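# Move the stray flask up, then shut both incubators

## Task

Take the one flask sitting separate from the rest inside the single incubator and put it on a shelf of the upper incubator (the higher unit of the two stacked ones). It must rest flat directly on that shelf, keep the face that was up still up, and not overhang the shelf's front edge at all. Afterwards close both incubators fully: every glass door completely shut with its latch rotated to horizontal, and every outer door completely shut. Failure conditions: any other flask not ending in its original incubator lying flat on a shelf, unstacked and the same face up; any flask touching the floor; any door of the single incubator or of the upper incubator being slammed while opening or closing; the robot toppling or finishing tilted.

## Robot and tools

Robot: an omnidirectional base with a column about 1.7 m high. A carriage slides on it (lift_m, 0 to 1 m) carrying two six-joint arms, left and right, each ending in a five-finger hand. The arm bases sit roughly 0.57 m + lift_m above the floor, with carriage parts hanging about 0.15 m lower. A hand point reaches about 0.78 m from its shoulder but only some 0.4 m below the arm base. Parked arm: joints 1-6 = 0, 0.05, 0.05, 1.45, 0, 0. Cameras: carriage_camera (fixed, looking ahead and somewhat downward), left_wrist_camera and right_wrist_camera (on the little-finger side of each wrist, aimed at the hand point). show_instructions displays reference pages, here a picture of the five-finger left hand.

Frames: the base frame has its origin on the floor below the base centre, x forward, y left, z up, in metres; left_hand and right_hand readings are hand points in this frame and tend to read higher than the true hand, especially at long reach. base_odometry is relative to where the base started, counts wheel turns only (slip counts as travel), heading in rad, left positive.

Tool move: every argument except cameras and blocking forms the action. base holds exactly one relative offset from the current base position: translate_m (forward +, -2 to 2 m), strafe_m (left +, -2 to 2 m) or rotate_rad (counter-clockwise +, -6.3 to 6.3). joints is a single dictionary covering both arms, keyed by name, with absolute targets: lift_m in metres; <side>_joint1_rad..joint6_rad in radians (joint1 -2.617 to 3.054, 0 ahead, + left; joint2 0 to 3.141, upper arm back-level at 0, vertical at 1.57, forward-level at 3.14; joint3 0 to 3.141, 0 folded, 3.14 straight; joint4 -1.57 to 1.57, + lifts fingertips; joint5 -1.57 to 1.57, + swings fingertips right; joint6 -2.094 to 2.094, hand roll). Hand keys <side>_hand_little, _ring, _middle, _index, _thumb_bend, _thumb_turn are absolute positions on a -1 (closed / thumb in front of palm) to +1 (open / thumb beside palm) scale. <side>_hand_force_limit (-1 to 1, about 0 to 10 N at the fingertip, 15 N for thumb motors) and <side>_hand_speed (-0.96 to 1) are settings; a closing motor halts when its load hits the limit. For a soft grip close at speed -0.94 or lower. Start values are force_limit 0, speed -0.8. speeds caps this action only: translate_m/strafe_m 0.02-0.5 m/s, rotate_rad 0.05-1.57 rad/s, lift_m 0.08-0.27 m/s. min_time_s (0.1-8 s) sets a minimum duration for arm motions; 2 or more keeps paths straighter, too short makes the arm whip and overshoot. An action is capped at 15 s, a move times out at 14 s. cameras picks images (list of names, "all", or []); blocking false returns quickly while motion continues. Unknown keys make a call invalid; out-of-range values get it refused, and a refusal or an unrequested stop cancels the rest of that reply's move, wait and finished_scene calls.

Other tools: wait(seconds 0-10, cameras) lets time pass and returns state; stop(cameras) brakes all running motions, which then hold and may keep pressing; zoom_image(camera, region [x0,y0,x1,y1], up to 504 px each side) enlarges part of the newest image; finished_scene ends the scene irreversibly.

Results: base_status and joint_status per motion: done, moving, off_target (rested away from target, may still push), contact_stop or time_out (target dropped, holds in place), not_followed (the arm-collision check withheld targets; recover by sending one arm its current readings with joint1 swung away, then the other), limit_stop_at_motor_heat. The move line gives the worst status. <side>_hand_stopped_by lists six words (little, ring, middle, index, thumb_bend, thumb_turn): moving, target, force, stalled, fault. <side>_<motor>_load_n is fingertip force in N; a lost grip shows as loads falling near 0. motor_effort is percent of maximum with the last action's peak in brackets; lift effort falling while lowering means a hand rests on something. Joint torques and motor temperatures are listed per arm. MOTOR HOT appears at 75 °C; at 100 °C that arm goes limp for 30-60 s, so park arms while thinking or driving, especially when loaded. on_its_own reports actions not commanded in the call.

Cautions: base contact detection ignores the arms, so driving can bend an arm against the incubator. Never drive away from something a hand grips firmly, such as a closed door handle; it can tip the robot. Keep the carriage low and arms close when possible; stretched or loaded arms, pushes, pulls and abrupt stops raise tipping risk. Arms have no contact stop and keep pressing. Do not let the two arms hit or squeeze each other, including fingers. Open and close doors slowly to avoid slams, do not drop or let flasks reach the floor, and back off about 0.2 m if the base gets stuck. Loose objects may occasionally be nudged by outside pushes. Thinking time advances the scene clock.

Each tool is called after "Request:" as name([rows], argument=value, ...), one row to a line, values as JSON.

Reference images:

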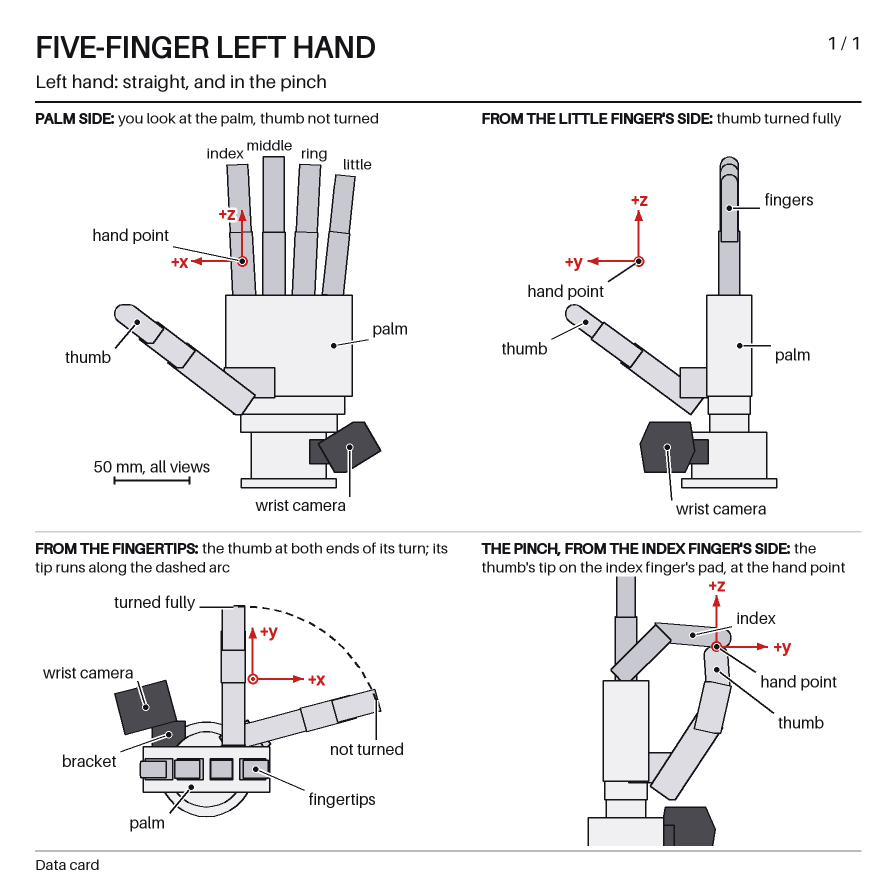

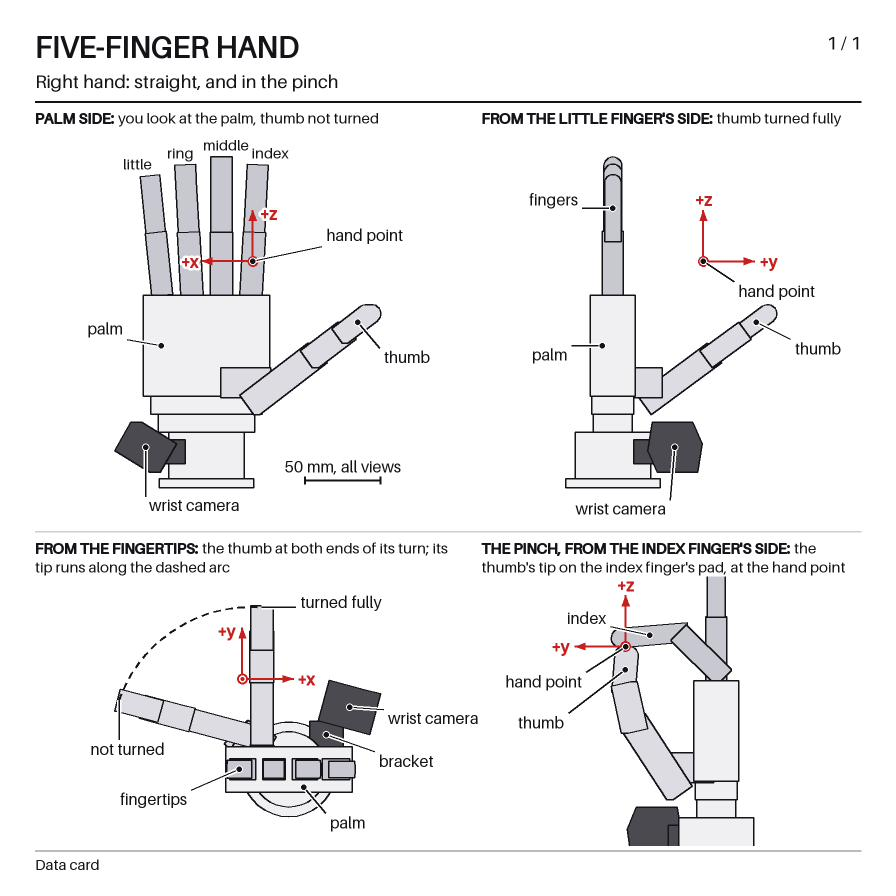

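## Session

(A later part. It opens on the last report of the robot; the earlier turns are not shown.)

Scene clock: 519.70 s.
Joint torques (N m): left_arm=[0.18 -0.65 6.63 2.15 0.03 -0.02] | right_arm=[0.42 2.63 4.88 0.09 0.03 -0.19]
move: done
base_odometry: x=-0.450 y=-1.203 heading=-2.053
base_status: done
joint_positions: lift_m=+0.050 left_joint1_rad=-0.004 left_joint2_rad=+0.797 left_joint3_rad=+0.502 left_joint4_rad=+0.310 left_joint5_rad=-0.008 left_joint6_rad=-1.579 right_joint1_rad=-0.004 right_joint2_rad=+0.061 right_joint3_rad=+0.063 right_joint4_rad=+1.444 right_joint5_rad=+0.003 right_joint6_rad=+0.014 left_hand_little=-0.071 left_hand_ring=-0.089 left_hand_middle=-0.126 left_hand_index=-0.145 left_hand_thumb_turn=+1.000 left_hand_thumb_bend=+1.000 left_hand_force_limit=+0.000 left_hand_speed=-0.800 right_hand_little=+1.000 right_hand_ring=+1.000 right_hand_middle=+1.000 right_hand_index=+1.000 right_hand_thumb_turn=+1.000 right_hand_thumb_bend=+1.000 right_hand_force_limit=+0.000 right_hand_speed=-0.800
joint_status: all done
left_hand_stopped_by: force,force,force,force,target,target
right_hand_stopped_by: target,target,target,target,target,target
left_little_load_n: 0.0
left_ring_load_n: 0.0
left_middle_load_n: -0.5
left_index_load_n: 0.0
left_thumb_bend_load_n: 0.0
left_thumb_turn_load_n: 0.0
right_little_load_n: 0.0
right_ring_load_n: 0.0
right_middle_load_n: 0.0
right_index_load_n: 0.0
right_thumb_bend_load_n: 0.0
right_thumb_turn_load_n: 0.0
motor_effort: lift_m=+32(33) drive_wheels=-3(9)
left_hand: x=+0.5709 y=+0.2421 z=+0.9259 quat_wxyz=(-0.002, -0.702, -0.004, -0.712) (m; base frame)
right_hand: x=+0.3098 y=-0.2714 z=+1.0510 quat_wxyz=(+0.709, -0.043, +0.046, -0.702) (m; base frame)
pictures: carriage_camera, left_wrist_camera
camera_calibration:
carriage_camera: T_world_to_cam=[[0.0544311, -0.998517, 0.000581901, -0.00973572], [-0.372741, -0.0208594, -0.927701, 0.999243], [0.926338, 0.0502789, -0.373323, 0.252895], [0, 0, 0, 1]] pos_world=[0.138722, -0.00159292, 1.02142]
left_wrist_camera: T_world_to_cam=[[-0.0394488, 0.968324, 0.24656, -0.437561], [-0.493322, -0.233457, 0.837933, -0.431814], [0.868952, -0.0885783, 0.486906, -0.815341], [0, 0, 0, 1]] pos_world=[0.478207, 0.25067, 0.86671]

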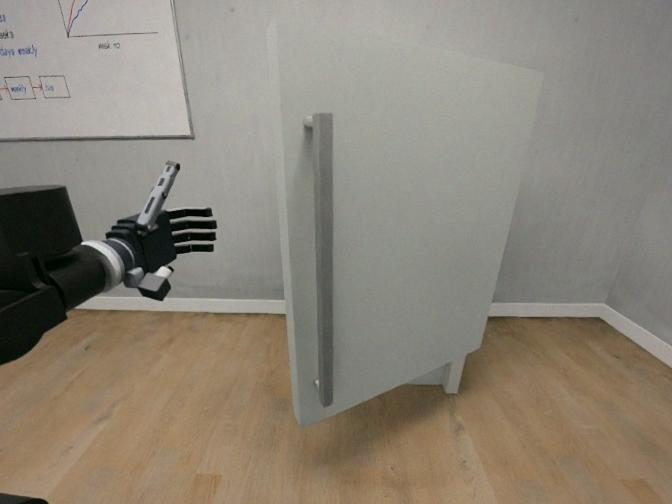

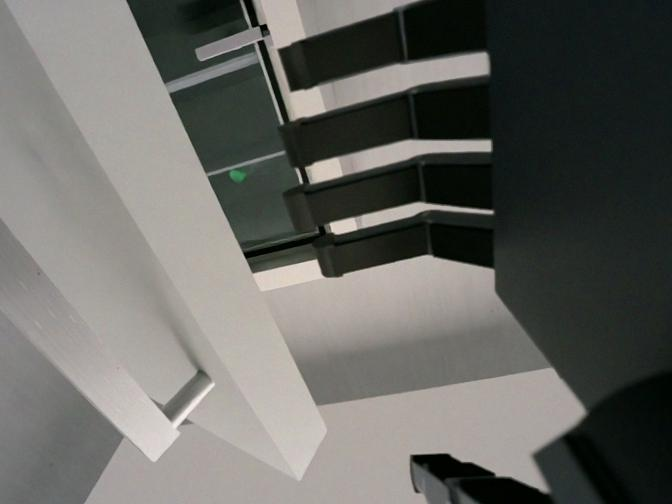

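Request:
move(base={"translate_m": 0.17}, speeds={"translate_m": 0.15})

Request:
move(base={"strafe_m": -0.12}, speeds={"strafe_m": 0.08}, cameras=["carriage_camera","left_wrist_camera"])

Scene clock: 536.43 s.
Joint torques (N m): left_arm=[0.17 -0.49 6.61 2.17 0.03 -0.02] | right_arm=[0.4 2.65 4.83 0.05 0.04 -0.18]
move: done
base_odometry: x=-0.529 y=-1.354 heading=-2.053
base_status: done
joint_positions: lift_m=+0.050 left_joint1_rad=-0.004 left_joint2_rad=+0.797 left_joint3_rad=+0.502 left_joint4_rad=+0.309 left_joint5_rad=-0.008 left_joint6_rad=-1.579 right_joint1_rad=-0.004 right_joint2_rad=+0.061 right_joint3_rad=+0.063 right_joint4_rad=+1.446 right_joint5_rad=+0.003 right_joint6_rad=+0.014 left_hand_little=-0.071 left_hand_ring=-0.089 left_hand_middle=-0.126 left_hand_index=-0.145 left_hand_thumb_turn=+1.000 left_hand_thumb_bend=+1.000 left_hand_force_limit=+0.000 left_hand_speed=-0.800 right_hand_little=+1.000 right_hand_ring=+1.000 right_hand_middle=+1.000 right_hand_index=+1.000 right_hand_thumb_turn=+1.000 right_hand_thumb_bend=+1.000 right_hand_force_limit=+0.000 right_hand_speed=-0.800
joint_status: not commanded
left_hand_stopped_by: force,force,force,force,target,target
right_hand_stopped_by: target,target,target,target,target,target
left_little_load_n: 0.0
left_ring_load_n: 0.0
left_middle_load_n: 0.0
left_index_load_n: 0.0
left_thumb_bend_load_n: 0.0
left_thumb_turn_load_n: 0.0
right_little_load_n: 0.0
right_ring_load_n: -0.5
right_middle_load_n: 0.0
right_index_load_n: 0.0
right_thumb_bend_load_n: 0.0
right_thumb_turn_load_n: 0.0
motor_effort: lift_m=+33(33) drive_wheels=-5(13)
left_hand: x=+0.5710 y=+0.2421 z=+0.9255 quat_wxyz=(-0.002, -0.702, -0.004, -0.712) (m; base frame)
right_hand: x=+0.3093 y=-0.2714 z=+1.0512 quat_wxyz=(+0.709, -0.042, +0.045, -0.702) (m; base frame)
pictures: none

Scene clock: 538.63 s.
Joint torques (N m): left_arm=[-0.9 -0.68 6.61 2.19 0.27 0.08] | right_arm=[0.35 2.65 4.86 0.07 0.04 -0.19]
move: done
base_odometry: x=-0.635 y=-1.299 heading=-2.052
base_status: done
joint_positions: lift_m=+0.050 left_joint1_rad=+0.007 left_joint2_rad=+0.797 left_joint3_rad=+0.502 left_joint4_rad=+0.308 left_joint5_rad=-0.028 left_joint6_rad=-1.589 right_joint1_rad=-0.003 right_joint2_rad=+0.061 right_joint3_rad=+0.063 right_joint4_rad=+1.446 right_joint5_rad=+0.003 right_joint6_rad=+0.014 left_hand_little=-0.071 left_hand_ring=-0.089 left_hand_middle=-0.126 left_hand_index=-0.145 left_hand_thumb_turn=+1.000 left_hand_thumb_bend=+1.000 left_hand_force_limit=+0.000 left_hand_speed=-0.800 right_hand_little=+1.000 right_hand_ring=+1.000 right_hand_middle=+1.000 right_hand_index=+1.000 right_hand_thumb_turn=+1.000 right_hand_thumb_bend=+1.000 right_hand_force_limit=+0.000 right_hand_speed=-0.800
joint_status: not commanded
left_hand_stopped_by: force,force,force,force,target,target
right_hand_stopped_by: target,target,target,target,target,target
left_little_load_n: 0.0
left_ring_load_n: 0.0
left_middle_load_n: 0.0
left_index_load_n: 0.0
left_thumb_bend_load_n: 0.0
left_thumb_turn_load_n: 0.0
right_little_load_n: 0.0
right_ring_load_n: -0.5
right_middle_load_n: 0.0
right_index_load_n: 0.0
right_thumb_bend_load_n: 0.0
right_thumb_turn_load_n: 0.0
motor_effort: lift_m=+33(33) drive_wheels=-3(11)
left_hand: x=+0.5727 y=+0.2503 z=+0.9260 quat_wxyz=(+0.006, -0.702, -0.019, -0.712) (m; base frame)
right_hand: x=+0.3093 y=-0.2713 z=+1.0512 quat_wxyz=(+0.709, -0.042, +0.045, -0.702) (m; base frame)
pictures: carriage_camera, left_wrist_camera
camera_calibration:
carriage_camera: T_world_to_cam=[[0.0544311, -0.998517, 0.000581901, -0.00973572], [-0.372741, -0.0208594, -0.927701, 0.999243], [0.926338, 0.0502789, -0.373323, 0.252895], [0, 0, 0, 1]] pos_world=[0.138722, -0.00159292, 1.02142]
left_wrist_camera: T_world_to_cam=[[-0.0692715, 0.969185, 0.236393, -0.419275], [-0.484516, -0.239823, 0.841267, -0.435644], [0.872036, -0.0562604, 0.486198, -0.825452], [0, 0, 0, 1]] pos_world=[0.479703, 0.255437, 0.86694]

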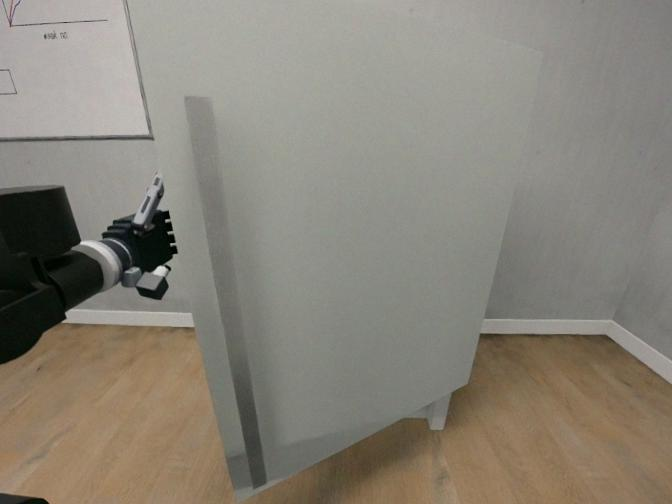

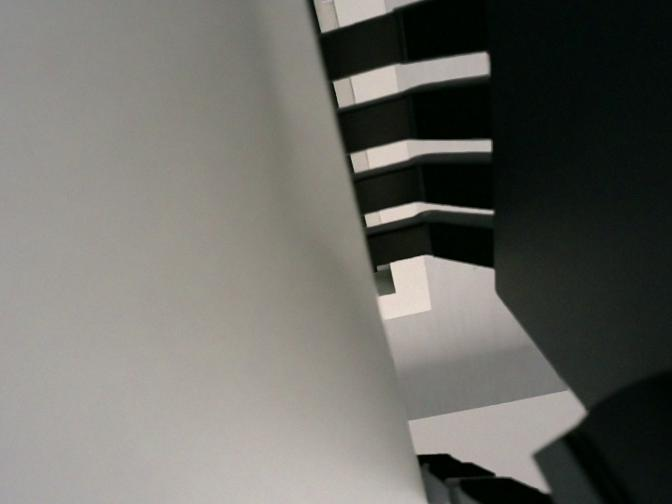

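Request:
move(base={"translate_m": -0.15}, speeds={"translate_m": 0.06}, cameras=["carriage_camera","left_wrist_camera"])

Scene clock: 559.80 s.
Joint torques (N m): left_arm=[-0.73 -0.9 6.61 2.17 0.03 -0.03] | right_arm=[0.36 2.69 4.85 0.06 0.04 -0.19]
move: done
base_odometry: x=-0.566 y=-1.166 heading=-2.052
base_status: done
joint_positions: lift_m=+0.050 left_joint1_rad=+0.005 left_joint2_rad=+0.799 left_joint3_rad=+0.502 left_joint4_rad=+0.304 left_joint5_rad=-0.009 left_joint6_rad=-1.579 right_joint1_rad=-0.003 right_joint2_rad=+0.061 right_joint3_rad=+0.063 right_joint4_rad=+1.447 right_joint5_rad=+0.003 right_joint6_rad=+0.014 left_hand_little=-0.071 left_hand_ring=-0.089 left_hand_middle=-0.126 left_hand_index=-0.145 left_hand_thumb_turn=+1.000 left_hand_thumb_bend=+1.000 left_hand_force_limit=+0.000 left_hand_speed=-0.800 right_hand_little=+1.000 right_hand_ring=+1.000 right_hand_middle=+1.000 right_hand_index=+1.000 right_hand_thumb_turn=+1.000 right_hand_thumb_bend=+1.000 right_hand_force_limit=+0.000 right_hand_speed=-0.800
joint_status: not commanded
left_hand_stopped_by: force,force,force,force,target,target
right_hand_stopped_by: target,target,target,target,target,target
left_little_load_n: 0.0
left_ring_load_n: 0.0
left_middle_load_n: 0.0
left_index_load_n: 0.0
left_thumb_bend_load_n: 0.0
left_thumb_turn_load_n: -0.5
right_little_load_n: 0.0
right_ring_load_n: 0.0
right_middle_load_n: 0.0
right_index_load_n: 0.0
right_thumb_bend_load_n: 0.0
right_thumb_turn_load_n: 0.0
motor_effort: lift_m=+33(33) drive_wheels=+0(10)
left_hand: x=+0.5722 y=+0.2455 z=+0.9235 quat_wxyz=(+0.002, -0.705, -0.008, -0.709) (m; base frame)
right_hand: x=+0.3091 y=-0.2713 z=+1.0512 quat_wxyz=(+0.709, -0.042, +0.045, -0.702) (m; base frame)
pictures: carriage_camera, left_wrist_camera
camera_calibration:
carriage_camera: T_world_to_cam=[[0.0544311, -0.998517, 0.000581901, -0.00973572], [-0.372741, -0.0208594, -0.927701, 0.999243], [0.926338, 0.0502789, -0.373323, 0.252895], [0, 0, 0, 1]] pos_world=[0.138722, -0.00159292, 1.02142]
left_wrist_camera: T_world_to_cam=[[-0.0470094, 0.967913, 0.246848, -0.436098], [-0.483966, -0.238249, 0.84203, -0.436322], [0.873823, -0.0798825, 0.479637, -0.813212], [0, 0, 0, 1]] pos_world=[0.478938, 0.253191, 0.865093]

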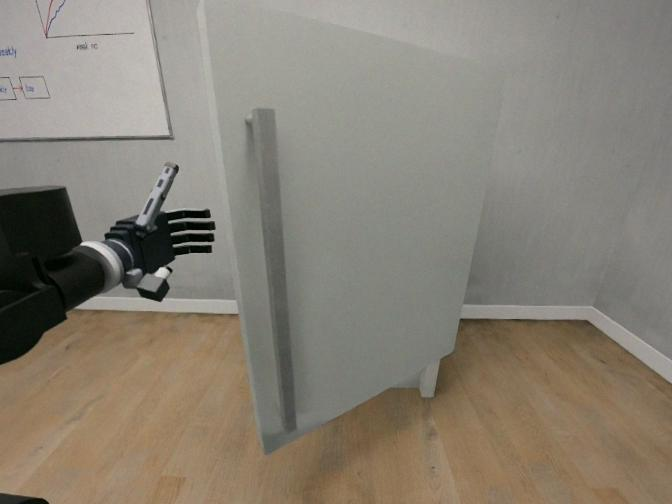

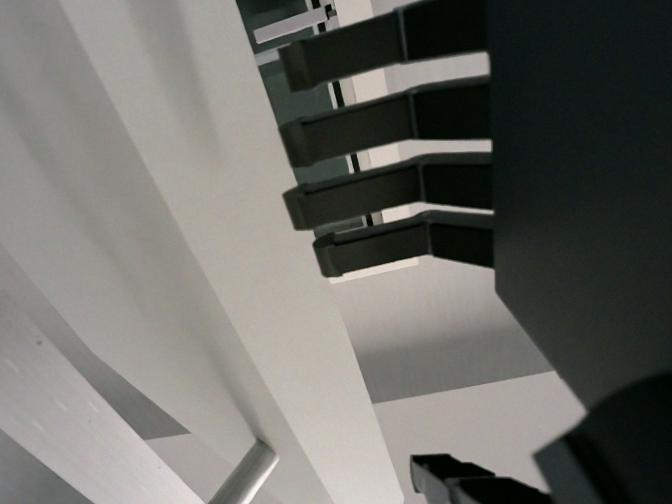

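Request:
move(base={"translate_m": 0.10}, joints={"left_hand_index":0.5,"left_hand_middle":0.5,"left_hand_ring":0.5,"left_hand_little":0.5}, speeds={"translate_m": 0.1})

Request:
move(base={"strafe_m": -0.10}, speeds={"strafe_m": 0.06}, cameras=["carriage_camera","left_wrist_camera"])

Scene clock: 585.80 s.
Joint torques (N m): left_arm=[-0.7 -0.76 6.64 2.27 0.02 -0.02] | right_arm=[0.34 2.63 4.86 0.06 0.04 -0.19]
move: done
base_odometry: x=-0.612 y=-1.254 heading=-2.052
base_status: done
joint_positions: lift_m=+0.050 left_joint1_rad=+0.005 left_joint2_rad=+0.799 left_joint3_rad=+0.502 left_joint4_rad=+0.304 left_joint5_rad=-0.007 left_joint6_rad=-1.578 right_joint1_rad=-0.003 right_joint2_rad=+0.061 right_joint3_rad=+0.063 right_joint4_rad=+1.447 right_joint5_rad=+0.003 right_joint6_rad=+0.014 left_hand_little=+0.500 left_hand_ring=+0.500 left_hand_middle=+0.500 left_hand_index=+0.500 left_hand_thumb_turn=+1.000 left_hand_thumb_bend=+1.000 left_hand_force_limit=+0.000 left_hand_speed=-0.800 right_hand_little=+1.000 right_hand_ring=+1.000 right_hand_middle=+1.000 right_hand_index=+1.000 right_hand_thumb_turn=+1.000 right_hand_thumb_bend=+1.000 right_hand_force_limit=+0.000 right_hand_speed=-0.800
joint_status: all done
left_hand_stopped_by: target,target,target,target,target,target
right_hand_stopped_by: target,target,target,target,target,target
left_little_load_n: 0.0
left_ring_load_n: 0.0
left_middle_load_n: 0.0
left_index_load_n: 0.0
left_thumb_bend_load_n: 0.0
left_thumb_turn_load_n: 0.0
right_little_load_n: 0.0
right_ring_load_n: 0.0
right_middle_load_n: 0.0
right_index_load_n: 0.0
right_thumb_bend_load_n: 0.0
right_thumb_turn_load_n: 0.0
motor_effort: lift_m=+33(33) drive_wheels=+1(11)
left_hand: x=+0.5721 y=+0.2453 z=+0.9235 quat_wxyz=(+0.002, -0.705, -0.007, -0.709) (m; base frame)
right_hand: x=+0.3090 y=-0.2712 z=+1.0513 quat_wxyz=(+0.709, -0.042, +0.044, -0.702) (m; base frame)
pictures: none

Scene clock: 588.00 s.
Joint torques (N m): left_arm=[-7.58 1.48 6.61 2.46 3.32 -0.59] | right_arm=[0.32 2.65 4.89 0.05 0.05 -0.19]
move: done
base_odometry: x=-0.701 y=-1.208 heading=-2.052
base_status: done
joint_positions: lift_m=+0.050 left_joint1_rad=+0.077 left_joint2_rad=+0.773 left_joint3_rad=+0.502 left_joint4_rad=+0.278 left_joint5_rad=-0.286 left_joint6_rad=-1.521 right_joint1_rad=-0.003 right_joint2_rad=+0.061 right_joint3_rad=+0.063 right_joint4_rad=+1.447 right_joint5_rad=+0.002 right_joint6_rad=+0.014 left_hand_little=+0.500 left_hand_ring=+0.500 left_hand_middle=+0.500 left_hand_index=+0.500 left_hand_thumb_turn=+1.000 left_hand_thumb_bend=+1.000 left_hand_force_limit=+0.000 left_hand_speed=-0.800 right_hand_little=+1.000 right_hand_ring=+1.000 right_hand_middle=+1.000 right_hand_index=+1.000 right_hand_thumb_turn=+1.000 right_hand_thumb_bend=+1.000 right_hand_force_limit=+0.000 right_hand_speed=-0.800
joint_status: not commanded
left_hand_stopped_by: target,target,target,target,target,target
right_hand_stopped_by: target,target,target,target,target,target
left_little_load_n: 0.0
left_ring_load_n: 0.5
left_middle_load_n: 0.0
left_index_load_n: 0.0
left_thumb_bend_load_n: -1.0
left_thumb_turn_load_n: 0.0
right_little_load_n: 0.0
right_ring_load_n: 0.0
right_middle_load_n: 0.0
right_index_load_n: 0.0
right_thumb_bend_load_n: 0.0
right_thumb_turn_load_n: 0.0
motor_effort: lift_m=+33(33) drive_wheels=+8(13)
left_hand: x=+0.5755 y=+0.3256 z=+0.9219 quat_wxyz=(+0.145, -0.696, -0.111, -0.695) (m; base frame)
right_hand: x=+0.3091 y=-0.2711 z=+1.0511 quat_wxyz=(+0.710, -0.042, +0.044, -0.702) (m; base frame)
pictures: carriage_camera, left_wrist_camera
camera_calibration:
carriage_camera: T_world_to_cam=[[0.0544311, -0.998517, 0.000581901, -0.00973572], [-0.372741, -0.0208594, -0.927701, 0.999243], [0.926338, 0.0502789, -0.373323, 0.252895], [0, 0, 0, 1]] pos_world=[0.138722, -0.00159292, 1.02142]
left_wrist_camera: T_world_to_cam=[[-0.370821, 0.878665, 0.300734, -0.347252], [-0.356303, -0.433643, 0.827649, -0.410842], [0.857636, 0.199757, 0.473875, -0.88537], [0, 0, 0, 1]] pos_world=[0.484173, 0.303818, 0.864017]

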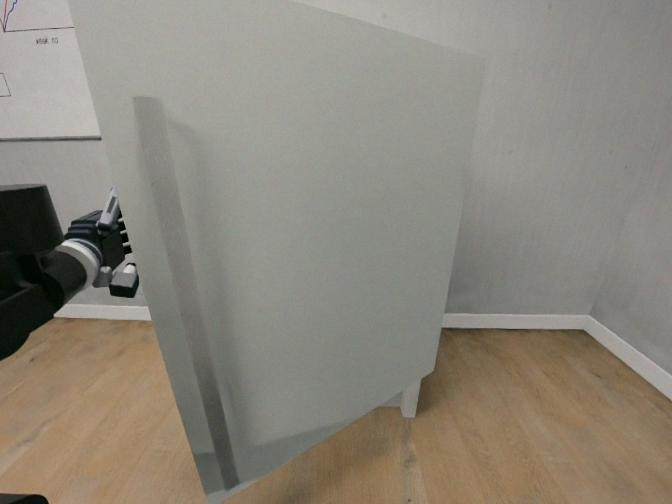

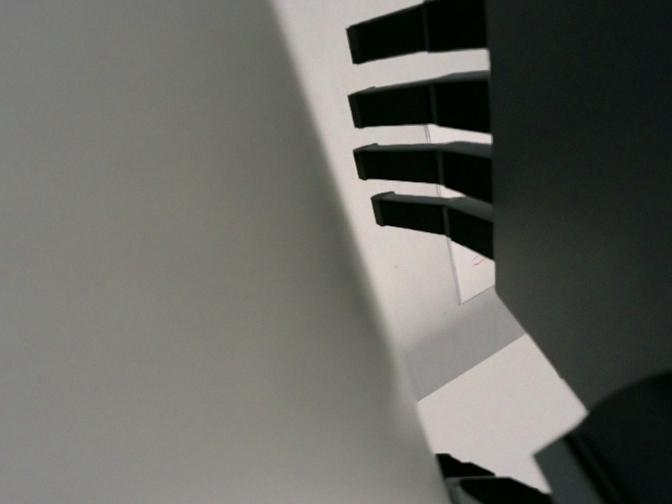

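Request:
move(base={"translate_m": -0.06}, speeds={"translate_m": 0.05}, cameras=["carriage_camera","left_wrist_camera"])

Scene clock: 597.30 s.
Joint torques (N m): left_arm=[-0.66 -0.54 6.63 2.36 0.09 -0.07] | right_arm=[0.32 2.65 4.94 0.05 0.05 -0.19]
Motor temperatures (°C): left_arm=[25 27 40 46 32 23] | right_arm=[25 33 38 24 24 23]
move: done
base_odometry: x=-0.673 y=-1.154 heading=-2.052
base_status: done
joint_positions: lift_m=+0.050 left_joint1_rad=+0.005 left_joint2_rad=+0.794 left_joint3_rad=+0.502 left_joint4_rad=+0.292 left_joint5_rad=-0.009 left_joint6_rad=-1.574 right_joint1_rad=-0.003 right_joint2_rad=+0.061 right_joint3_rad=+0.062 right_joint4_rad=+1.447 right_joint5_rad=+0.002 right_joint6_rad=+0.014 left_hand_little=+0.500 left_hand_ring=+0.500 left_hand_middle=+0.500 left_hand_index=+0.500 left_hand_thumb_turn=+1.000 left_hand_thumb_bend=+1.000 left_hand_force_limit=+0.000 left_hand_speed=-0.800 right_hand_little=+1.000 right_hand_ring=+1.000 right_hand_middle=+1.000 right_hand_index=+1.000 right_hand_thumb_turn=+1.000 right_hand_thumb_bend=+1.000 right_hand_force_limit=+0.000 right_hand_speed=-0.800
joint_status: not commanded
left_hand_stopped_by: target,target,target,target,target,target
right_hand_stopped_by: target,target,target,target,target,target
left_little_load_n: 0.0
left_ring_load_n: 0.0
left_middle_load_n: 0.0
left_index_load_n: 0.0
left_thumb_bend_load_n: -0.5
left_thumb_turn_load_n: 0.0
right_little_load_n: 0.0
right_ring_load_n: 0.0
right_middle_load_n: 0.0
right_index_load_n: 0.0
right_thumb_bend_load_n: 0.0
right_thumb_turn_load_n: 0.0
motor_effort: lift_m=+32(33) drive_wheels=-1(15)
left_hand: x=+0.5716 y=+0.2454 z=+0.9216 quat_wxyz=(+0.004, -0.707, -0.006, -0.707) (m; base frame)
right_hand: x=+0.3091 y=-0.2711 z=+1.0510 quat_wxyz=(+0.710, -0.042, +0.044, -0.702) (m; base frame)
pictures: carriage_camera, left_wrist_camera
camera_calibration:
carriage_camera: T_world_to_cam=[[0.0544311, -0.998517, 0.000581901, -0.00973572], [-0.372741, -0.0208594, -0.927701, 0.999243], [0.926338, 0.0502789, -0.373323, 0.252895], [0, 0, 0, 1]] pos_world=[0.138722, -0.00159292, 1.02142]
left_wrist_camera: T_world_to_cam=[[-0.0456057, 0.96665, 0.252006, -0.440746], [-0.477744, -0.242654, 0.844322, -0.439582], [0.877314, -0.0818885, 0.472878, -0.807062], [0, 0, 0, 1]] pos_world=[0.477939, 0.253292, 0.863862]

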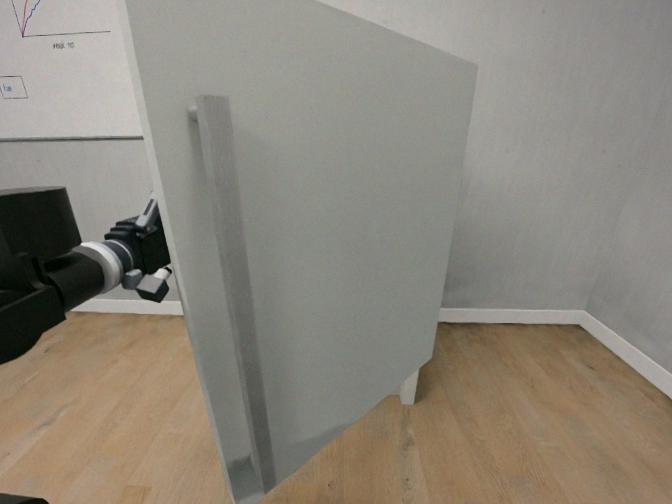

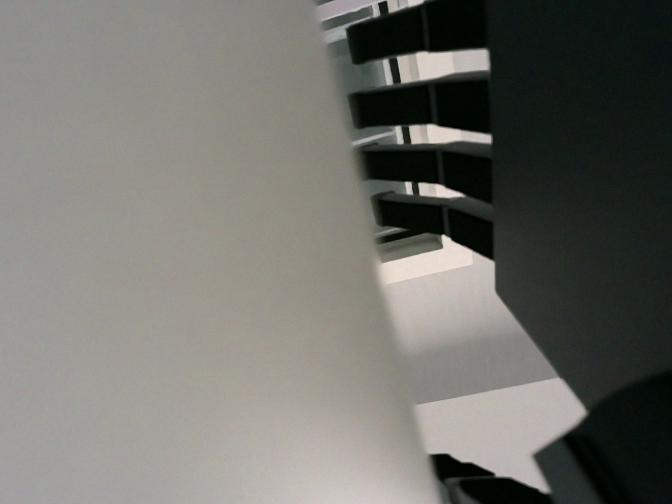

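Request:
move(base={"strafe_m": -0.08}, speeds={"strafe_m": 0.06})

Request:
move(base={"translate_m": -0.05}, speeds={"translate_m": 0.05}, cameras=["carriage_camera","left_wrist_camera"])

Scene clock: 606.17 s.
Joint torques (N m): left_arm=[-9.76 2.63 6.57 2.62 4.6 -0.89] | right_arm=[0.27 2.65 4.93 0.04 0.05 -0.19]
move: done
base_odometry: x=-0.744 y=-1.117 heading=-2.052
base_status: done
joint_positions: lift_m=+0.050 left_joint1_rad=+0.099 left_joint2_rad=+0.761 left_joint3_rad=+0.502 left_joint4_rad=+0.264 left_joint5_rad=-0.390 left_joint6_rad=-1.482 right_joint1_rad=-0.002 right_joint2_rad=+0.061 right_joint3_rad=+0.062 right_joint4_rad=+1.447 right_joint5_rad=+0.002 right_joint6_rad=+0.014 left_hand_little=+0.500 left_hand_ring=+0.500 left_hand_middle=+0.500 left_hand_index=+0.500 left_hand_thumb_turn=+1.000 left_hand_thumb_bend=+1.000 left_hand_force_limit=+0.000 left_hand_speed=-0.800 right_hand_little=+1.000 right_hand_ring=+1.000 right_hand_middle=+1.000 right_hand_index=+1.000 right_hand_thumb_turn=+1.000 right_hand_thumb_bend=+1.000 right_hand_force_limit=+0.000 right_hand_speed=-0.800
joint_status: not commanded
left_hand_stopped_by: target,target,target,target,target,target
right_hand_stopped_by: target,target,target,target,target,target
left_little_load_n: 0.0
left_ring_load_n: 0.0
left_middle_load_n: 0.0
left_index_load_n: 0.0
left_thumb_bend_load_n: -1.0
left_thumb_turn_load_n: 0.0
right_little_load_n: 0.0
right_ring_load_n: 0.0
right_middle_load_n: 0.0
right_index_load_n: 0.0
right_thumb_bend_load_n: 0.0
right_thumb_turn_load_n: 0.0
motor_effort: lift_m=+33(33) drive_wheels=+11(16)
left_hand: x=+0.5706 y=+0.3534 z=+0.9197 quat_wxyz=(+0.201, -0.691, -0.141, -0.680) (m; base frame)
right_hand: x=+0.3091 y=-0.2709 z=+1.0510 quat_wxyz=(+0.710, -0.042, +0.044, -0.702) (m; base frame)
pictures: none

Scene clock: 607.73 s.
Joint torques (N m): left_arm=[-2.55 0.76 6.63 2.56 0.68 -0.36] | right_arm=[0.27 2.65 4.97 0.04 0.05 -0.19]
move: done
base_odometry: x=-0.721 y=-1.073 heading=-2.051
base_status: done
joint_positions: lift_m=+0.050 left_joint1_rad=+0.024 left_joint2_rad=+0.781 left_joint3_rad=+0.502 left_joint4_rad=+0.273 left_joint5_rad=-0.063 left_joint6_rad=-1.541 right_joint1_rad=-0.002 right_joint2_rad=+0.061 right_joint3_rad=+0.062 right_joint4_rad=+1.448 right_joint5_rad=+0.002 right_joint6_rad=+0.014 left_hand_little=+0.500 left_hand_ring=+0.500 left_hand_middle=+0.500 left_hand_index=+0.500 left_hand_thumb_turn=+1.000 left_hand_thumb_bend=+1.000 left_hand_force_limit=+0.000 left_hand_speed=-0.800 right_hand_little=+1.000 right_hand_ring=+1.000 right_hand_middle=+1.000 right_hand_index=+1.000 right_hand_thumb_turn=+1.000 right_hand_thumb_bend=+1.000 right_hand_force_limit=+0.000 right_hand_speed=-0.800
joint_status: not commanded
left_hand_stopped_by: target,target,target,target,target,target
right_hand_stopped_by: target,target,target,target,target,target
left_little_load_n: 0.0
left_ring_load_n: 0.0
left_middle_load_n: 0.0
left_index_load_n: 0.0
left_thumb_bend_load_n: 0.0
left_thumb_turn_load_n: 0.0
right_little_load_n: 0.0
right_ring_load_n: 0.0
right_middle_load_n: 0.0
right_index_load_n: -0.5
right_thumb_bend_load_n: 0.0
right_thumb_turn_load_n: -0.5
motor_effort: lift_m=+33(33) drive_wheels=-7(19)
left_hand: x=+0.5732 y=+0.2620 z=+0.9189 quat_wxyz=(+0.041, -0.709, -0.020, -0.704) (m; base frame)
right_hand: x=+0.3091 y=-0.2709 z=+1.0509 quat_wxyz=(+0.710, -0.042, +0.044, -0.702) (m; base frame)
pictures: carriage_camera, left_wrist_camera
camera_calibration:
carriage_camera: T_world_to_cam=[[0.0544311, -0.998517, 0.000581901, -0.00973572], [-0.372741, -0.0208594, -0.927701, 0.999243], [0.926338, 0.0502789, -0.373323, 0.252895], [0, 0, 0, 1]] pos_world=[0.138722, -0.00159292, 1.02142]
left_wrist_camera: T_world_to_cam=[[-0.113764, 0.952028, 0.284079, -0.442589], [-0.451558, -0.304243, 0.838768, -0.426332], [0.884959, -0.0328564, 0.464508, -0.815319], [0, 0, 0, 1]] pos_world=[0.478659, 0.26486, 0.862046]

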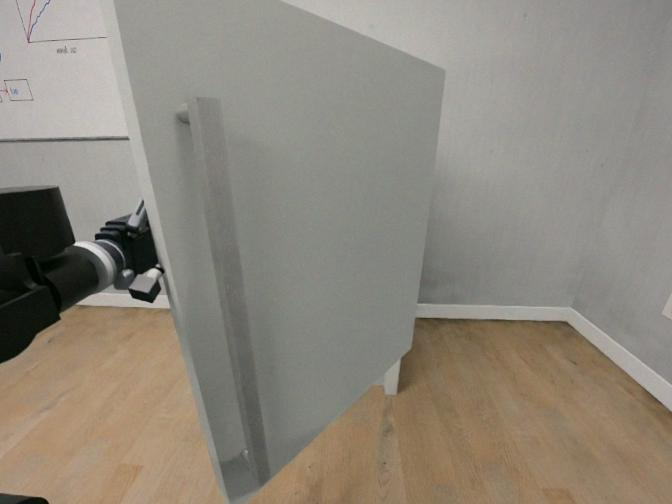

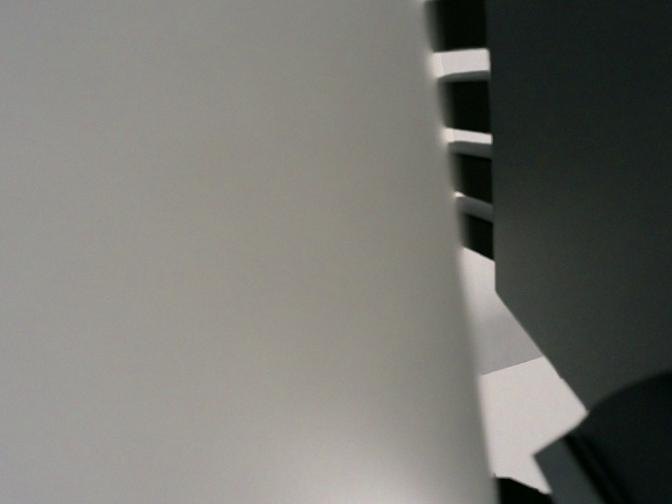

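Request:
move(base={"translate_m": -0.04}, speeds={"translate_m": 0.05})

Request:
move(base={"strafe_m": -0.06}, speeds={"strafe_m": 0.04}, cameras=["carriage_camera","left_wrist_camera"])

Scene clock: 619.97 s.
Joint torques (N m): left_arm=[-0.69 -0.72 6.63 2.41 0.09 -0.13] | right_arm=[0.27 2.66 4.96 0.04 0.05 -0.19]
move: done
base_odometry: x=-0.702 y=-1.037 heading=-2.051
base_status: done
joint_positions: lift_m=+0.050 left_joint1_rad=+0.005 left_joint2_rad=+0.796 left_joint3_rad=+0.502 left_joint4_rad=+0.287 left_joint5_rad=-0.009 left_joint6_rad=-1.566 right_joint1_rad=-0.002 right_joint2_rad=+0.061 right_joint3_rad=+0.062 right_joint4_rad=+1.448 right_joint5_rad=+0.002 right_joint6_rad=+0.014 left_hand_little=+0.500 left_hand_ring=+0.500 left_hand_middle=+0.500 left_hand_index=+0.500 left_hand_thumb_turn=+1.000 left_hand_thumb_bend=+1.000 left_hand_force_limit=+0.000 left_hand_speed=-0.800 right_hand_little=+1.000 right_hand_ring=+1.000 right_hand_middle=+1.000 right_hand_index=+1.000 right_hand_thumb_turn=+1.000 right_hand_thumb_bend=+1.000 right_hand_force_limit=+0.000 right_hand_speed=-0.800
joint_status: not commanded
left_hand_stopped_by: target,target,target,target,target,target
right_hand_stopped_by: target,target,target,target,target,target
left_little_load_n: 0.0
left_ring_load_n: 0.0
left_middle_load_n: 0.0
left_index_load_n: 0.0
left_thumb_bend_load_n: 0.0
left_thumb_turn_load_n: -0.5
right_little_load_n: 0.0
right_ring_load_n: 0.0
right_middle_load_n: 0.0
right_index_load_n: 0.0
right_thumb_bend_load_n: 0.0
right_thumb_turn_load_n: 0.0
motor_effort: lift_m=+33(33) drive_wheels=-2(10)
left_hand: x=+0.5720 y=+0.2452 z=+0.9194 quat_wxyz=(+0.007, -0.709, -0.003, -0.705) (m; base frame)
right_hand: x=+0.3090 y=-0.2709 z=+1.0510 quat_wxyz=(+0.710, -0.042, +0.044, -0.702) (m; base frame)
pictures: none

Scene clock: 621.90 s.
Joint torques (N m): left_arm=[-4.57 2.36 6.64 2.91 1.18 -0.18] | right_arm=[0.23 2.65 4.97 0.04 0.05 -0.19]
move: done
base_odometry: x=-0.755 y=-1.009 heading=-2.051
base_status: done
joint_positions: lift_m=+0.050 left_joint1_rad=+0.046 left_joint2_rad=+0.764 left_joint3_rad=+0.502 left_joint4_rad=+0.240 left_joint5_rad=-0.105 left_joint6_rad=-1.561 right_joint1_rad=-0.002 right_joint2_rad=+0.061 right_joint3_rad=+0.062 right_joint4_rad=+1.448 right_joint5_rad=+0.002 right_joint6_rad=+0.014 left_hand_little=+0.500 left_hand_ring=+0.500 left_hand_middle=+0.500 left_hand_index=+0.500 left_hand_thumb_turn=+1.000 left_hand_thumb_bend=+1.000 left_hand_force_limit=+0.000 left_hand_speed=-0.800 right_hand_little=+1.000 right_hand_ring=+1.000 right_hand_middle=+1.000 right_hand_index=+1.000 right_hand_thumb_turn=+1.000 right_hand_thumb_bend=+1.000 right_hand_force_limit=+0.000 right_hand_speed=-0.800
joint_status: not commanded
left_hand_stopped_by: target,target,target,target,target,target
right_hand_stopped_by: target,target,target,target,target,target
left_little_load_n: 0.0
left_ring_load_n: 0.0
left_middle_load_n: 0.0
left_index_load_n: 0.0
left_thumb_bend_load_n: -1.0
left_thumb_turn_load_n: 0.0
right_little_load_n: 0.0
right_ring_load_n: 0.0
right_middle_load_n: 0.0
right_index_load_n: 0.0
right_thumb_bend_load_n: 0.0
right_thumb_turn_load_n: 0.0
motor_effort: lift_m=+33(33) drive_wheels=+4(10)
left_hand: x=+0.5726 y=+0.2785 z=+0.9171 quat_wxyz=(+0.057, -0.713, -0.049, -0.697) (m; base frame)
right_hand: x=+0.3090 y=-0.2709 z=+1.0510 quat_wxyz=(+0.710, -0.042, +0.044, -0.702) (m; base frame)
pictures: carriage_camera, left_wrist_camera
camera_calibration:
carriage_camera: T_world_to_cam=[[0.0544311, -0.998517, 0.000581901, -0.00973572], [-0.372741, -0.0208594, -0.927701, 0.999243], [0.926338, 0.0502789, -0.373323, 0.252895], [0, 0, 0, 1]] pos_world=[0.138722, -0.00159292, 1.02142]
left_wrist_camera: T_world_to_cam=[[-0.171126, 0.948206, 0.267622, -0.408952], [-0.421027, -0.315956, 0.85024, -0.44477], [0.89076, 0.0328219, 0.453288, -0.824783], [0, 0, 0, 1]] pos_world=[0.477441, 0.274314, 0.86147]

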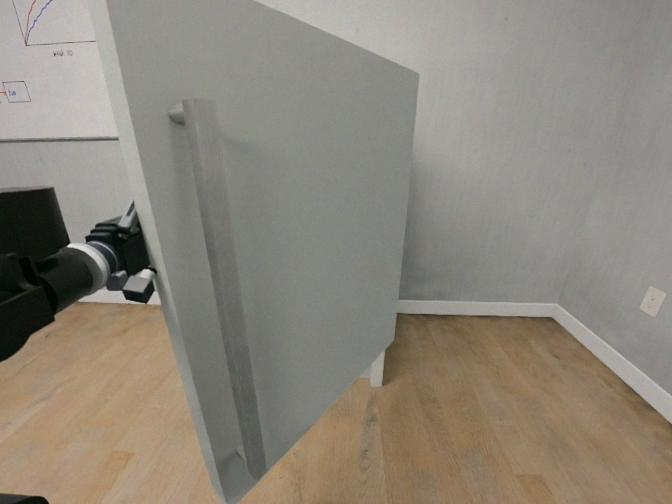

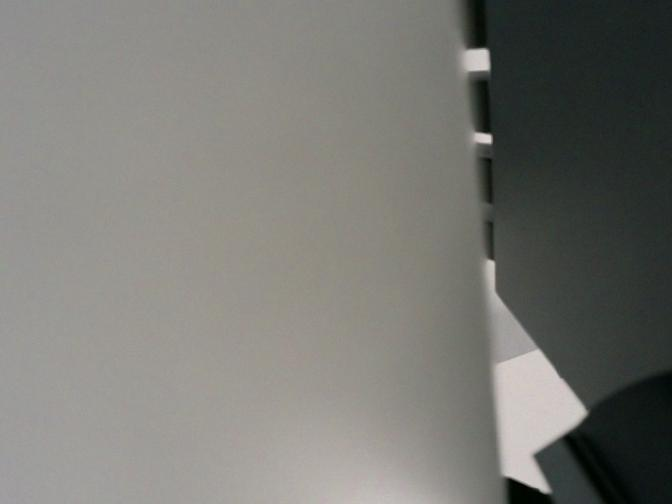

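Request:
move(base={"translate_m": -0.05}, speeds={"translate_m": 0.06})

Request:
move(base={"strafe_m": -0.08}, speeds={"strafe_m": 0.05})

Request:
move(base={"translate_m": -0.05}, speeds={"translate_m": 0.06})

Request:
move(base={"strafe_m": -0.08}, speeds={"strafe_m": 0.05}, cameras=["carriage_camera","left_wrist_camera"])

Scene clock: 651.43 s.
Joint torques (N m): left_arm=[-0.61 -0.59 6.63 2.42 0.04 -0.1] | right_arm=[0.23 2.7 4.96 0.04 0.05 -0.19]
Motor temperatures (°C): left_arm=[25 27 40 51 29 23] | right_arm=[25 32 38 24 24 23]
move: done
base_odometry: x=-0.733 y=-0.965 heading=-2.051
base_status: done
joint_positions: lift_m=+0.050 left_joint1_rad=+0.004 left_joint2_rad=+0.795 left_joint3_rad=+0.502 left_joint4_rad=+0.288 left_joint5_rad=-0.009 left_joint6_rad=-1.570 right_joint1_rad=-0.002 right_joint2_rad=+0.061 right_joint3_rad=+0.062 right_joint4_rad=+1.449 right_joint5_rad=+0.002 right_joint6_rad=+0.014 left_hand_little=+0.500 left_hand_ring=+0.500 left_hand_middle=+0.500 left_hand_index=+0.500 left_hand_thumb_turn=+1.000 left_hand_thumb_bend=+1.000 left_hand_force_limit=+0.000 left_hand_speed=-0.800 right_hand_little=+1.000 right_hand_ring=+1.000 right_hand_middle=+1.000 right_hand_index=+1.000 right_hand_thumb_turn=+1.000 right_hand_thumb_bend=+1.000 right_hand_force_limit=+0.000 right_hand_speed=-0.800
joint_status: not commanded
left_hand_stopped_by: target,target,target,target,target,target
right_hand_stopped_by: target,target,target,target,target,target
left_little_load_n: 0.0
left_ring_load_n: 0.0
left_middle_load_n: 0.0
left_index_load_n: 0.0
left_thumb_bend_load_n: 0.0
left_thumb_turn_load_n: 0.0
right_little_load_n: 0.0
right_ring_load_n: 0.0
right_middle_load_n: -0.5
right_index_load_n: 0.0
right_thumb_bend_load_n: 0.0
right_thumb_turn_load_n: 0.0
motor_effort: lift_m=+33(33) drive_wheels=+0(11)
left_hand: x=+0.5717 y=+0.2450 z=+0.9201 quat_wxyz=(+0.005, -0.709, -0.004, -0.705) (m; base frame)
right_hand: x=+0.3089 y=-0.2709 z=+1.0510 quat_wxyz=(+0.710, -0.042, +0.044, -0.702) (m; base frame)
pictures: none

Scene clock: 653.53 s.
Joint torques (N m): left_arm=[-3.99 3.82 6.64 3.14 0.53 -0.12] | right_arm=[0.2 2.66 4.97 0.03 0.05 -0.19]
move: done
base_odometry: x=-0.803 y=-0.928 heading=-2.051
base_status: done
joint_positions: lift_m=+0.050 left_joint1_rad=+0.040 left_joint2_rad=+0.747 left_joint3_rad=+0.502 left_joint4_rad=+0.218 left_joint5_rad=-0.051 left_joint6_rad=-1.567 right_joint1_rad=-0.002 right_joint2_rad=+0.061 right_joint3_rad=+0.062 right_joint4_rad=+1.449 right_joint5_rad=+0.001 right_joint6_rad=+0.014 left_hand_little=+0.500 left_hand_ring=+0.500 left_hand_middle=+0.500 left_hand_index=+0.500 left_hand_thumb_turn=+1.000 left_hand_thumb_bend=+1.000 left_hand_force_limit=+0.000 left_hand_speed=-0.800 right_hand_little=+1.000 right_hand_ring=+1.000 right_hand_middle=+1.000 right_hand_index=+1.000 right_hand_thumb_turn=+1.000 right_hand_thumb_bend=+1.000 right_hand_force_limit=+0.000 right_hand_speed=-0.800
joint_status: not commanded
left_hand_stopped_by: target,target,target,target,target,target
right_hand_stopped_by: target,target,target,target,target,target
left_little_load_n: 0.0
left_ring_load_n: 0.0
left_middle_load_n: 0.0
left_index_load_n: 0.0
left_thumb_bend_load_n: 0.0
left_thumb_turn_load_n: 0.0
right_little_load_n: 0.0
right_ring_load_n: 0.0
right_middle_load_n: -0.5
right_index_load_n: 0.0
right_thumb_bend_load_n: 0.0
right_thumb_turn_load_n: 0.0
motor_effort: lift_m=+32(33) drive_wheels=+5(10)
left_hand: x=+0.5676 y=+0.2655 z=+0.9170 quat_wxyz=(+0.033, -0.716, -0.031, -0.697) (m; base frame)
right_hand: x=+0.3089 y=-0.2708 z=+1.0510 quat_wxyz=(+0.710, -0.042, +0.044, -0.702) (m; base frame)
pictures: none

Scene clock: 654.90 s.
Joint torques (N m): left_arm=[-0.69 -0.32 6.63 2.42 0.05 -0.09] | right_arm=[0.2 2.63 4.98 0.03 0.05 -0.18]
move: done
base_odometry: x=-0.780 y=-0.883 heading=-2.051
base_status: done
joint_positions: lift_m=+0.050 left_joint1_rad=+0.005 left_joint2_rad=+0.796 left_joint3_rad=+0.502 left_joint4_rad=+0.287 left_joint5_rad=-0.009 left_joint6_rad=-1.571 right_joint1_rad=-0.002 right_joint2_rad=+0.061 right_joint3_rad=+0.062 right_joint4_rad=+1.449 right_joint5_rad=+0.001 right_joint6_rad=+0.014 left_hand_little=+0.500 left_hand_ring=+0.500 left_hand_middle=+0.500 left_hand_index=+0.500 left_hand_thumb_turn=+1.000 left_hand_thumb_bend=+1.000 left_hand_force_limit=+0.000 left_hand_speed=-0.800 right_hand_little=+1.000 right_hand_ring=+1.000 right_hand_middle=+1.000 right_hand_index=+1.000 right_hand_thumb_turn=+1.000 right_hand_thumb_bend=+1.000 right_hand_force_limit=+0.000 right_hand_speed=-0.800
joint_status: not commanded
left_hand_stopped_by: target,target,target,target,target,target
right_hand_stopped_by: target,target,target,target,target,target
left_little_load_n: 0.0
left_ring_load_n: 0.0
left_middle_load_n: 0.0
left_index_load_n: 0.0
left_thumb_bend_load_n: 0.0
left_thumb_turn_load_n: 0.0
right_little_load_n: 0.0
right_ring_load_n: 0.0
right_middle_load_n: 0.0
right_index_load_n: 0.0
right_thumb_bend_load_n: 0.0
right_thumb_turn_load_n: 0.0
motor_effort: lift_m=+33(33) drive_wheels=+0(11)
left_hand: x=+0.5720 y=+0.2453 z=+0.9196 quat_wxyz=(+0.005, -0.710, -0.005, -0.705) (m; base frame)
right_hand: x=+0.3089 y=-0.2708 z=+1.0510 quat_wxyz=(+0.710, -0.042, +0.044, -0.702) (m; base frame)
pictures: none

Scene clock: 657.00 s.
Joint torques (N m): left_arm=[-0.69 -0.25 6.64 2.43 -0.06 -0.02] | right_arm=[0.17 2.66 4.94 0.04 0.05 -0.19]
move: done
base_odometry: x=-0.851 y=-0.846 heading=-2.051
base_status: done
joint_positions: lift_m=+0.050 left_joint1_rad=+0.005 left_joint2_rad=+0.793 left_joint3_rad=+0.502 left_joint4_rad=+0.282 left_joint5_rad=+0.003 left_joint6_rad=-1.579 right_joint1_rad=-0.002 right_joint2_rad=+0.061 right_joint3_rad=+0.062 right_joint4_rad=+1.449 right_joint5_rad=+0.001 right_joint6_rad=+0.014 left_hand_little=+0.500 left_hand_ring=+0.500 left_hand_middle=+0.500 left_hand_index=+0.500 left_hand_thumb_turn=+1.000 left_hand_thumb_bend=+1.000 left_hand_force_limit=+0.000 left_hand_speed=-0.800 right_hand_little=+1.000 right_hand_ring=+1.000 right_hand_middle=+1.000 right_hand_index=+1.000 right_hand_thumb_turn=+1.000 right_hand_thumb_bend=+1.000 right_hand_force_limit=+0.000 right_hand_speed=-0.800
joint_status: not commanded
left_hand_stopped_by: target,target,target,target,target,target
right_hand_stopped_by: target,target,target,target,target,target
left_little_load_n: 0.0
left_ring_load_n: 0.0
left_middle_load_n: 0.0
left_index_load_n: 0.0
left_thumb_bend_load_n: 0.0
left_thumb_turn_load_n: 0.0
right_little_load_n: 0.0
right_ring_load_n: 0.0
right_middle_load_n: 0.0
right_index_load_n: 0.0
right_thumb_bend_load_n: 0.0
right_thumb_turn_load_n: 0.0
motor_effort: lift_m=+32(33) drive_wheels=-2(6)
left_hand: x=+0.5707 y=+0.2431 z=+0.9198 quat_wxyz=(-0.002, -0.710, -0.003, -0.704) (m; base frame)
right_hand: x=+0.3089 y=-0.2708 z=+1.0510 quat_wxyz=(+0.710, -0.042, +0.044, -0.702) (m; base frame)
pictures: carriage_camera, left_wrist_camera
camera_calibration:
carriage_camera: T_world_to_cam=[[0.0544311, -0.998517, 0.000581901, -0.00973572], [-0.372741, -0.0208594, -0.927701, 0.999243], [0.926338, 0.0502789, -0.373323, 0.252895], [0, 0, 0, 1]] pos_world=[0.138722, -0.00159292, 1.02142]
left_wrist_camera: T_world_to_cam=[[-0.0313122, 0.968401, 0.247426, -0.442474], [-0.473621, -0.232367, 0.849522, -0.448719], [0.880172, -0.0905859, 0.465931, -0.798795], [0, 0, 0, 1]] pos_world=[0.476699, 0.251865, 0.86286]

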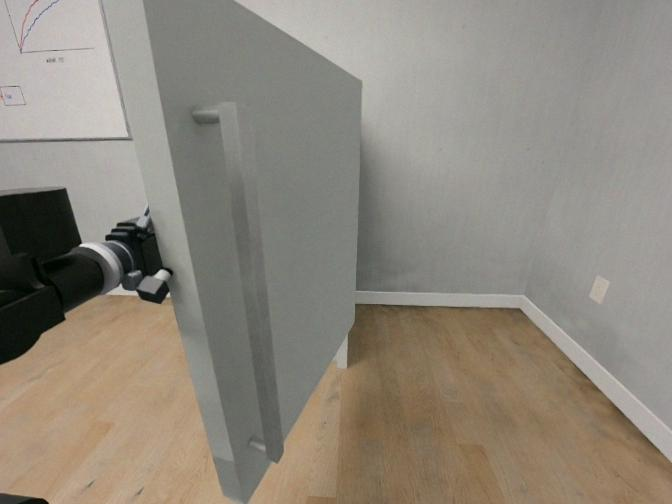

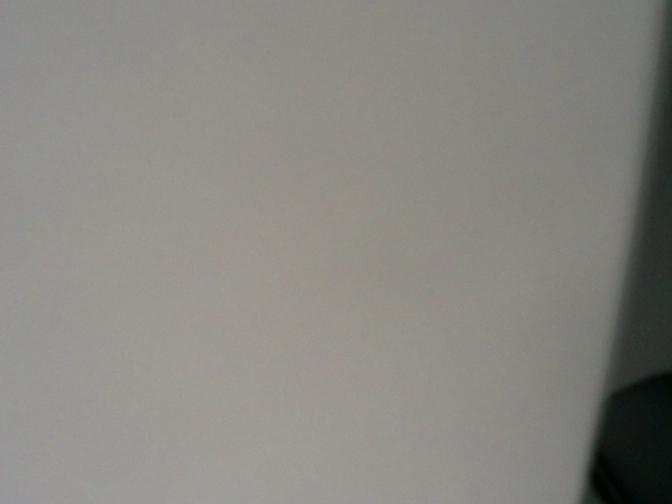

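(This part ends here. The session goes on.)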